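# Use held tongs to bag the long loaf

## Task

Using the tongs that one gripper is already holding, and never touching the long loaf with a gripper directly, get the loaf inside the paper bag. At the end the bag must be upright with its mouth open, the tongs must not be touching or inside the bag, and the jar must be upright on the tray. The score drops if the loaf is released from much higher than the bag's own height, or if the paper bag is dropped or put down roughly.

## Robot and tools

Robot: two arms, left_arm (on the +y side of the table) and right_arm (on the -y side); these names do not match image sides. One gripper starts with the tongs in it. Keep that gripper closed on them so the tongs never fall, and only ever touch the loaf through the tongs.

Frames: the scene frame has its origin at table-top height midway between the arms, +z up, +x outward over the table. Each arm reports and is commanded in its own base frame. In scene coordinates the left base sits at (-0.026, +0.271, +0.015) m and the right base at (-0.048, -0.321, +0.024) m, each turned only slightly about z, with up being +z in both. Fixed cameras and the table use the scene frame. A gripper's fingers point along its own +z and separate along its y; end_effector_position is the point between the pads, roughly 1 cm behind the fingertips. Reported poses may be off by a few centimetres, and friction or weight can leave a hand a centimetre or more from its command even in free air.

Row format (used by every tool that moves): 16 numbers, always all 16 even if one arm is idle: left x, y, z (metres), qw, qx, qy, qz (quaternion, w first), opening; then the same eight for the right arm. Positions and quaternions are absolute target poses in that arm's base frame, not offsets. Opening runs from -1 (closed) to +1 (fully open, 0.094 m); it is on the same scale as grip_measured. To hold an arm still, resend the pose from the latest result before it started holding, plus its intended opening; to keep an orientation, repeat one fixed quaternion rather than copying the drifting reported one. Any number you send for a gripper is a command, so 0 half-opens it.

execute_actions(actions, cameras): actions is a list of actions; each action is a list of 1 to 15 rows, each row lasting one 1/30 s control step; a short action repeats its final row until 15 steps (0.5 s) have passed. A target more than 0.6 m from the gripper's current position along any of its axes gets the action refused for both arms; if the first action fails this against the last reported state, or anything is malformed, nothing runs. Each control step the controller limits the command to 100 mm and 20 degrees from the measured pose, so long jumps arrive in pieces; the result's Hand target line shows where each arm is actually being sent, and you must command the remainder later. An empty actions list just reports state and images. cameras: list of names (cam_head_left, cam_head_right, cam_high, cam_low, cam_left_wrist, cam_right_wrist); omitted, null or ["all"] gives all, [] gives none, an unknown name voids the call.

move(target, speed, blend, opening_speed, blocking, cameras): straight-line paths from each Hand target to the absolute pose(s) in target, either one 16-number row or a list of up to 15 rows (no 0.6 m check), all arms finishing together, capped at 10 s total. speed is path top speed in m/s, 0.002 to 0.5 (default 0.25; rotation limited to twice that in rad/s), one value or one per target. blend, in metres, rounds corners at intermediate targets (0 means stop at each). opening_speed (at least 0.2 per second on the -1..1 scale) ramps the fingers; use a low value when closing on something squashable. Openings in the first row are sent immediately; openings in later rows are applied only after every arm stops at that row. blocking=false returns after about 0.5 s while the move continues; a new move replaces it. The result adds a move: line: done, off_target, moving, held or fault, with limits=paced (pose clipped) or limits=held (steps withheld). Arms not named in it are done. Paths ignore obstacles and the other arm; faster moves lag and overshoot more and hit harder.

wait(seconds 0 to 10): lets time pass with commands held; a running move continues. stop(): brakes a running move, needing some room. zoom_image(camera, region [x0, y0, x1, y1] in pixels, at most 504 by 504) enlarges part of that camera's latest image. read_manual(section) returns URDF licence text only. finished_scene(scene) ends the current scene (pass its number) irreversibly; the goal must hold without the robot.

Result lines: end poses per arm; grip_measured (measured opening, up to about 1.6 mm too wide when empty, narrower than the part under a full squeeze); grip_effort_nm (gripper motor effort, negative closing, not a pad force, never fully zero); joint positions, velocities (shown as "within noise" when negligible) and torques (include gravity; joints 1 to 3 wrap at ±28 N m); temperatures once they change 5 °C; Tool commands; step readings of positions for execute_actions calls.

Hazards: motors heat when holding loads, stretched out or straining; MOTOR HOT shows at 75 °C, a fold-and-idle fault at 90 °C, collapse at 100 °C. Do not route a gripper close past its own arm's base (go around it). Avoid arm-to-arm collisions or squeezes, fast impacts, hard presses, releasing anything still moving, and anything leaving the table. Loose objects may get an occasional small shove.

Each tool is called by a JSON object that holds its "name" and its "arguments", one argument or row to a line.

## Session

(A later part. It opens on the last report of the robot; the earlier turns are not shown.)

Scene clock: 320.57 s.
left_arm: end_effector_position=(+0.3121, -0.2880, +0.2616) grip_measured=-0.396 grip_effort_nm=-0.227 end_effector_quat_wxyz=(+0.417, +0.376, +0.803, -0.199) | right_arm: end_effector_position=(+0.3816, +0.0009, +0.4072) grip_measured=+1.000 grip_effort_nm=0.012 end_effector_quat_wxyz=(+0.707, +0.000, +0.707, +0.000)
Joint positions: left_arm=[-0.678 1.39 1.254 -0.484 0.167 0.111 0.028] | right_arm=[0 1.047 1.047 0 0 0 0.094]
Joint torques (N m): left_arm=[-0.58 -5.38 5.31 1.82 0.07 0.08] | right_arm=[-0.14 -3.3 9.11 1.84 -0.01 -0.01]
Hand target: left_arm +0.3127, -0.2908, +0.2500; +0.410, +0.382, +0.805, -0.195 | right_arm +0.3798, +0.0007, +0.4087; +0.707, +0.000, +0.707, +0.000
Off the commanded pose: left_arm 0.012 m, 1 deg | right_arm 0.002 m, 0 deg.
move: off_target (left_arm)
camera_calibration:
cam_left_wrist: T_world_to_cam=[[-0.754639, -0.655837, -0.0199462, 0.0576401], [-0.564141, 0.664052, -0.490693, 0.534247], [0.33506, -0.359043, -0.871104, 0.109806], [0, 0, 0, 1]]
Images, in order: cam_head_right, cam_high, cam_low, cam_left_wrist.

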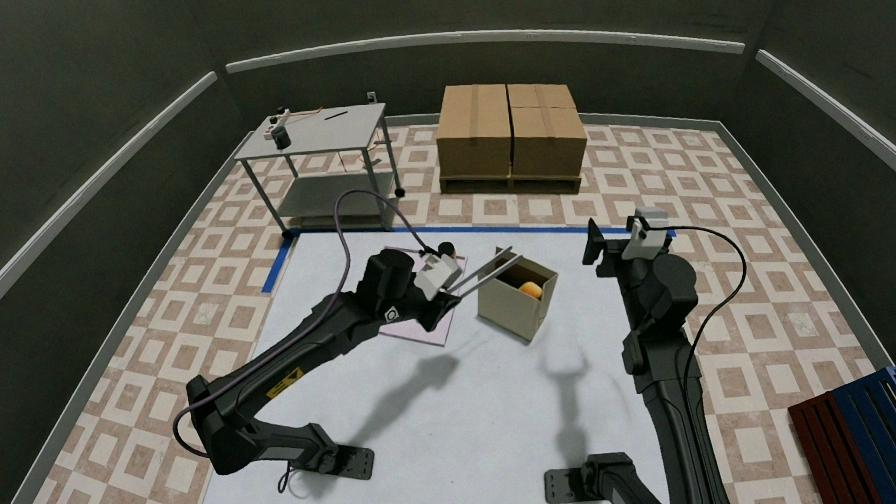

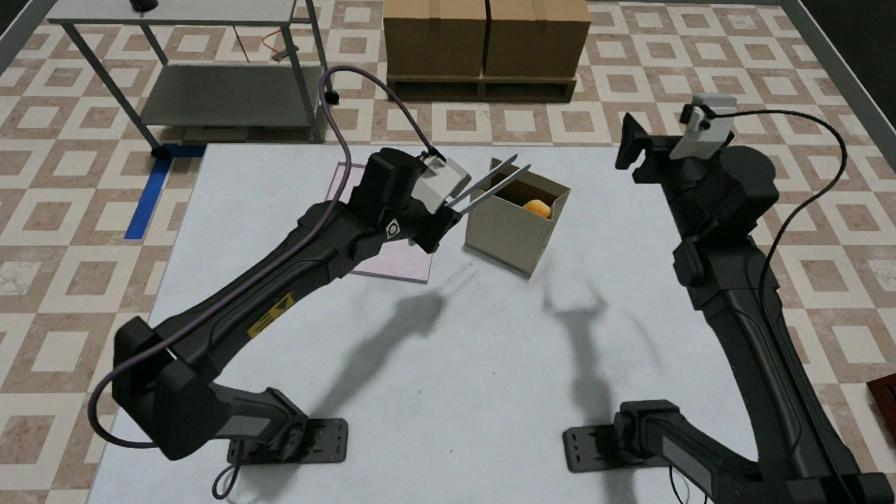

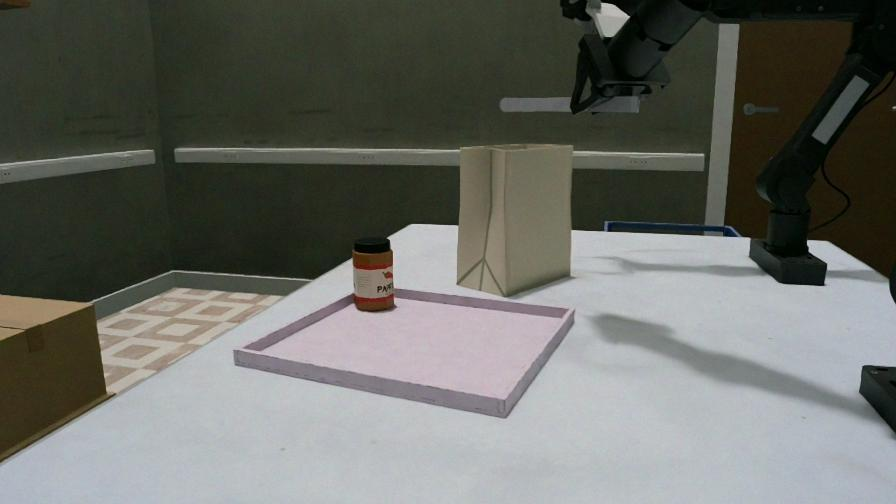

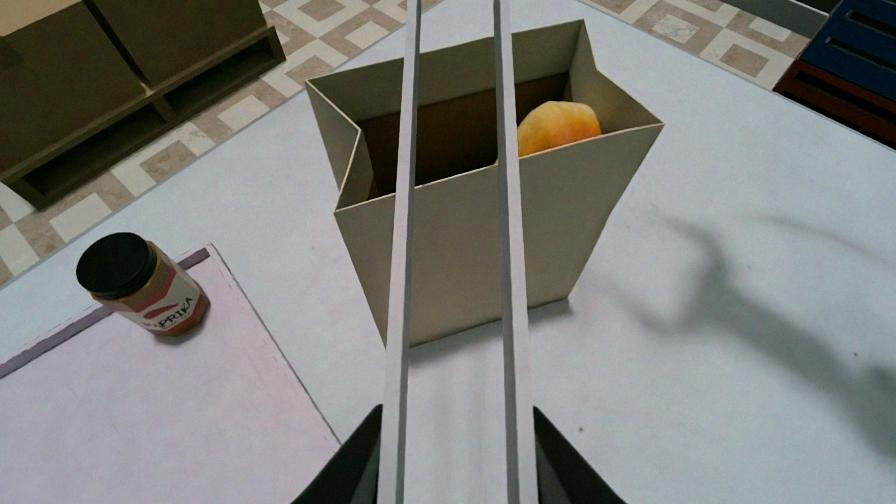

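{"name": "move", "arguments": {
  "target": [
    [0.31,-0.285,0.31,0.4101,0.3821,0.8048,-0.1947,-0.40,0.3798,0.0008,0.4087,0.707,0,0.707,0,1],
    [0.30,-0.02,0.32,0.314,-0.083,0.945,0.025,-0.40,0.3798,0.0008,0.4087,0.707,0,0.707,0,1]
  ],
  "speed": 0.15
}}

{"name": "zoom_image", "arguments": {
  "camera": "cam_high",
  "region": [400, 100, 600, 290]
}}

Scene clock: 330.57 s.
left_arm: end_effector_position=(+0.2973, -0.0229, +0.3124) grip_measured=-0.396 grip_effort_nm=-0.232 end_effector_quat_wxyz=(+0.307, -0.074, +0.949, +0.022) | right_arm: end_effector_position=(+0.3816, +0.0009, +0.4072) grip_measured=+1.000 grip_effort_nm=0.007 end_effector_quat_wxyz=(+0.707, +0.000, +0.707, +0.000)
Joint positions: left_arm=[-0.2 1.303 1.66 -1.332 -0.202 -0.294 0.028] | right_arm=[0 1.047 1.047 0 0 0 0.094]
Joint torques (N m): left_arm=[0.39 -3.3 7.8 1.26 -0.21 -0.1] | right_arm=[-0.14 -3.29 9.11 1.84 -0.01 -0.01]
Hand target: left_arm +0.2998, -0.0200, +0.3199; +0.314, -0.083, +0.945, +0.025 | right_arm +0.3798, +0.0007, +0.4087; +0.707, +0.000, +0.707, +0.000
Off the commanded pose: left_arm 0.009 m, 1 deg | right_arm 0.002 m, 0 deg.
move: done
camera_calibration:
cam_left_wrist: T_world_to_cam=[[0.166957, -0.985553, -0.0284717, -0.0574525], [-0.971331, -0.159454, -0.176325, 0.378757], [0.169238, 0.0570941, -0.98392, 0.348223], [0, 0, 0, 1]]

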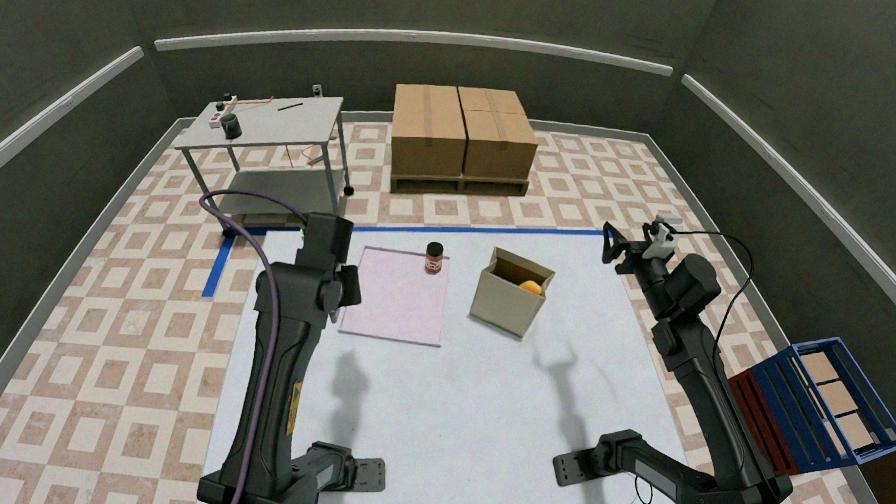

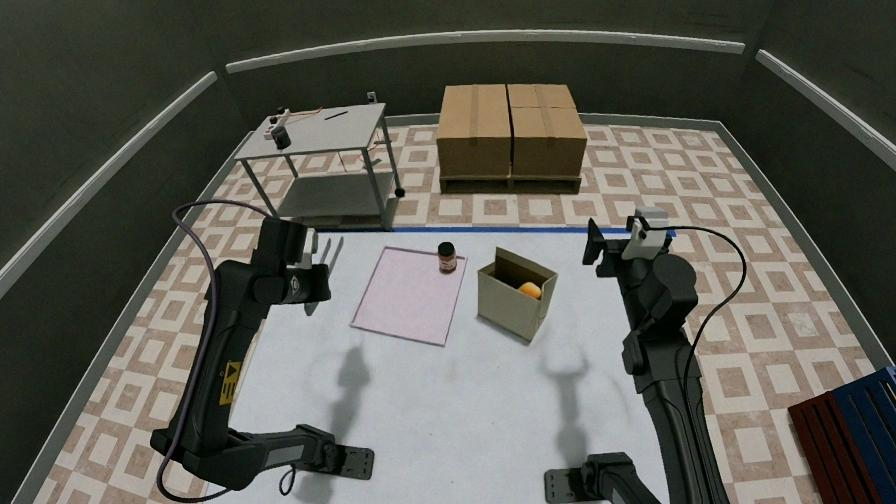

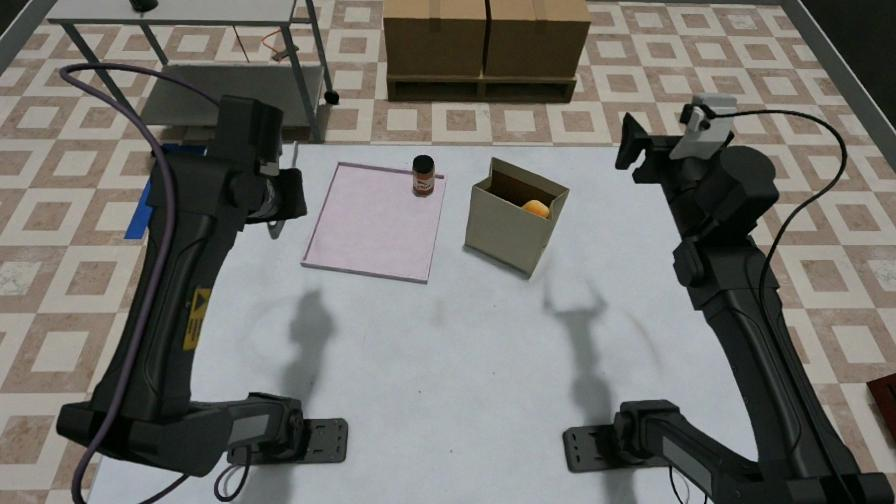

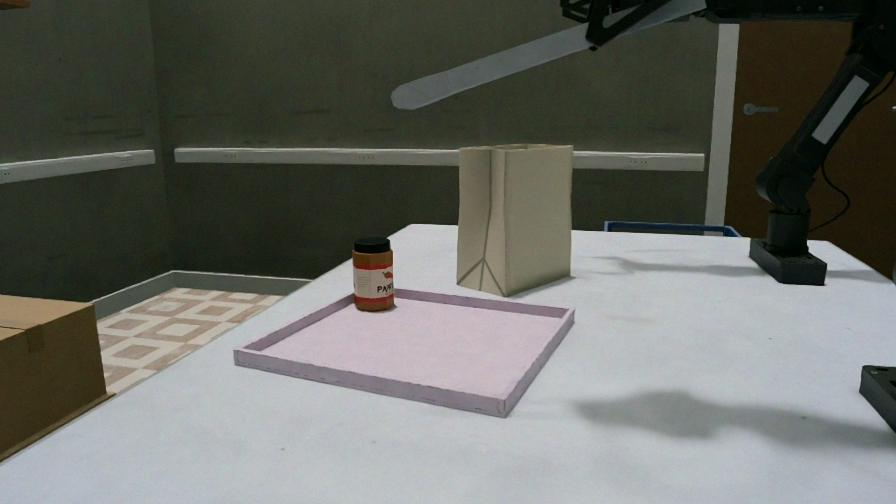

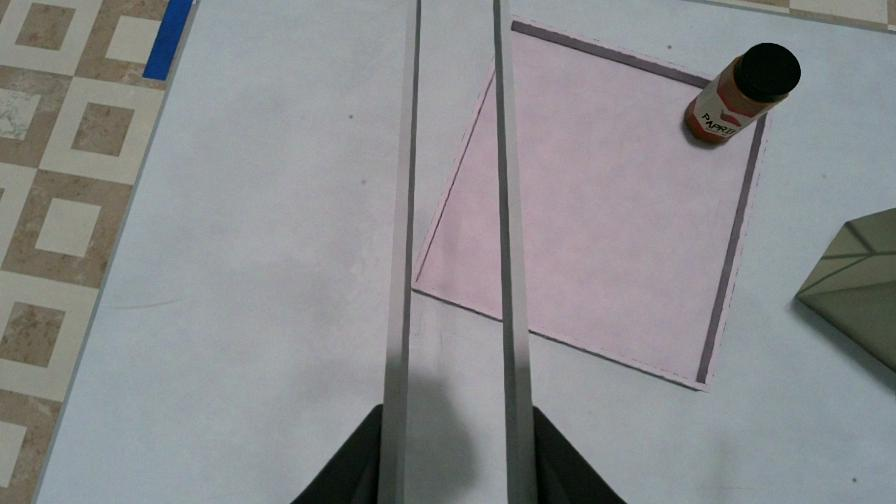

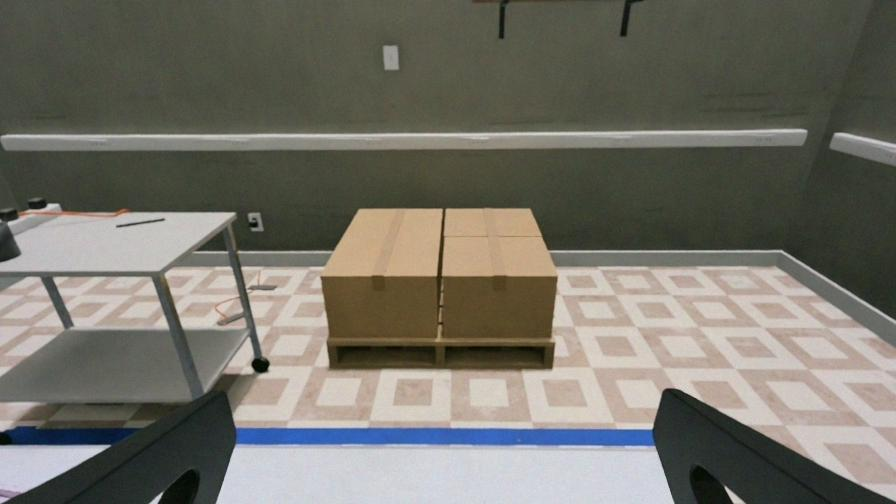

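Scaled by 2.520.

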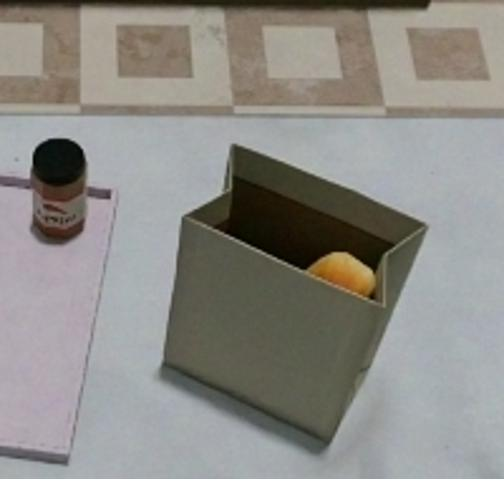

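Practice done successfully; finish it.

{"name": "finished_scene", "arguments": {
  "scene": 1
}}

The scene is finished: the task was done.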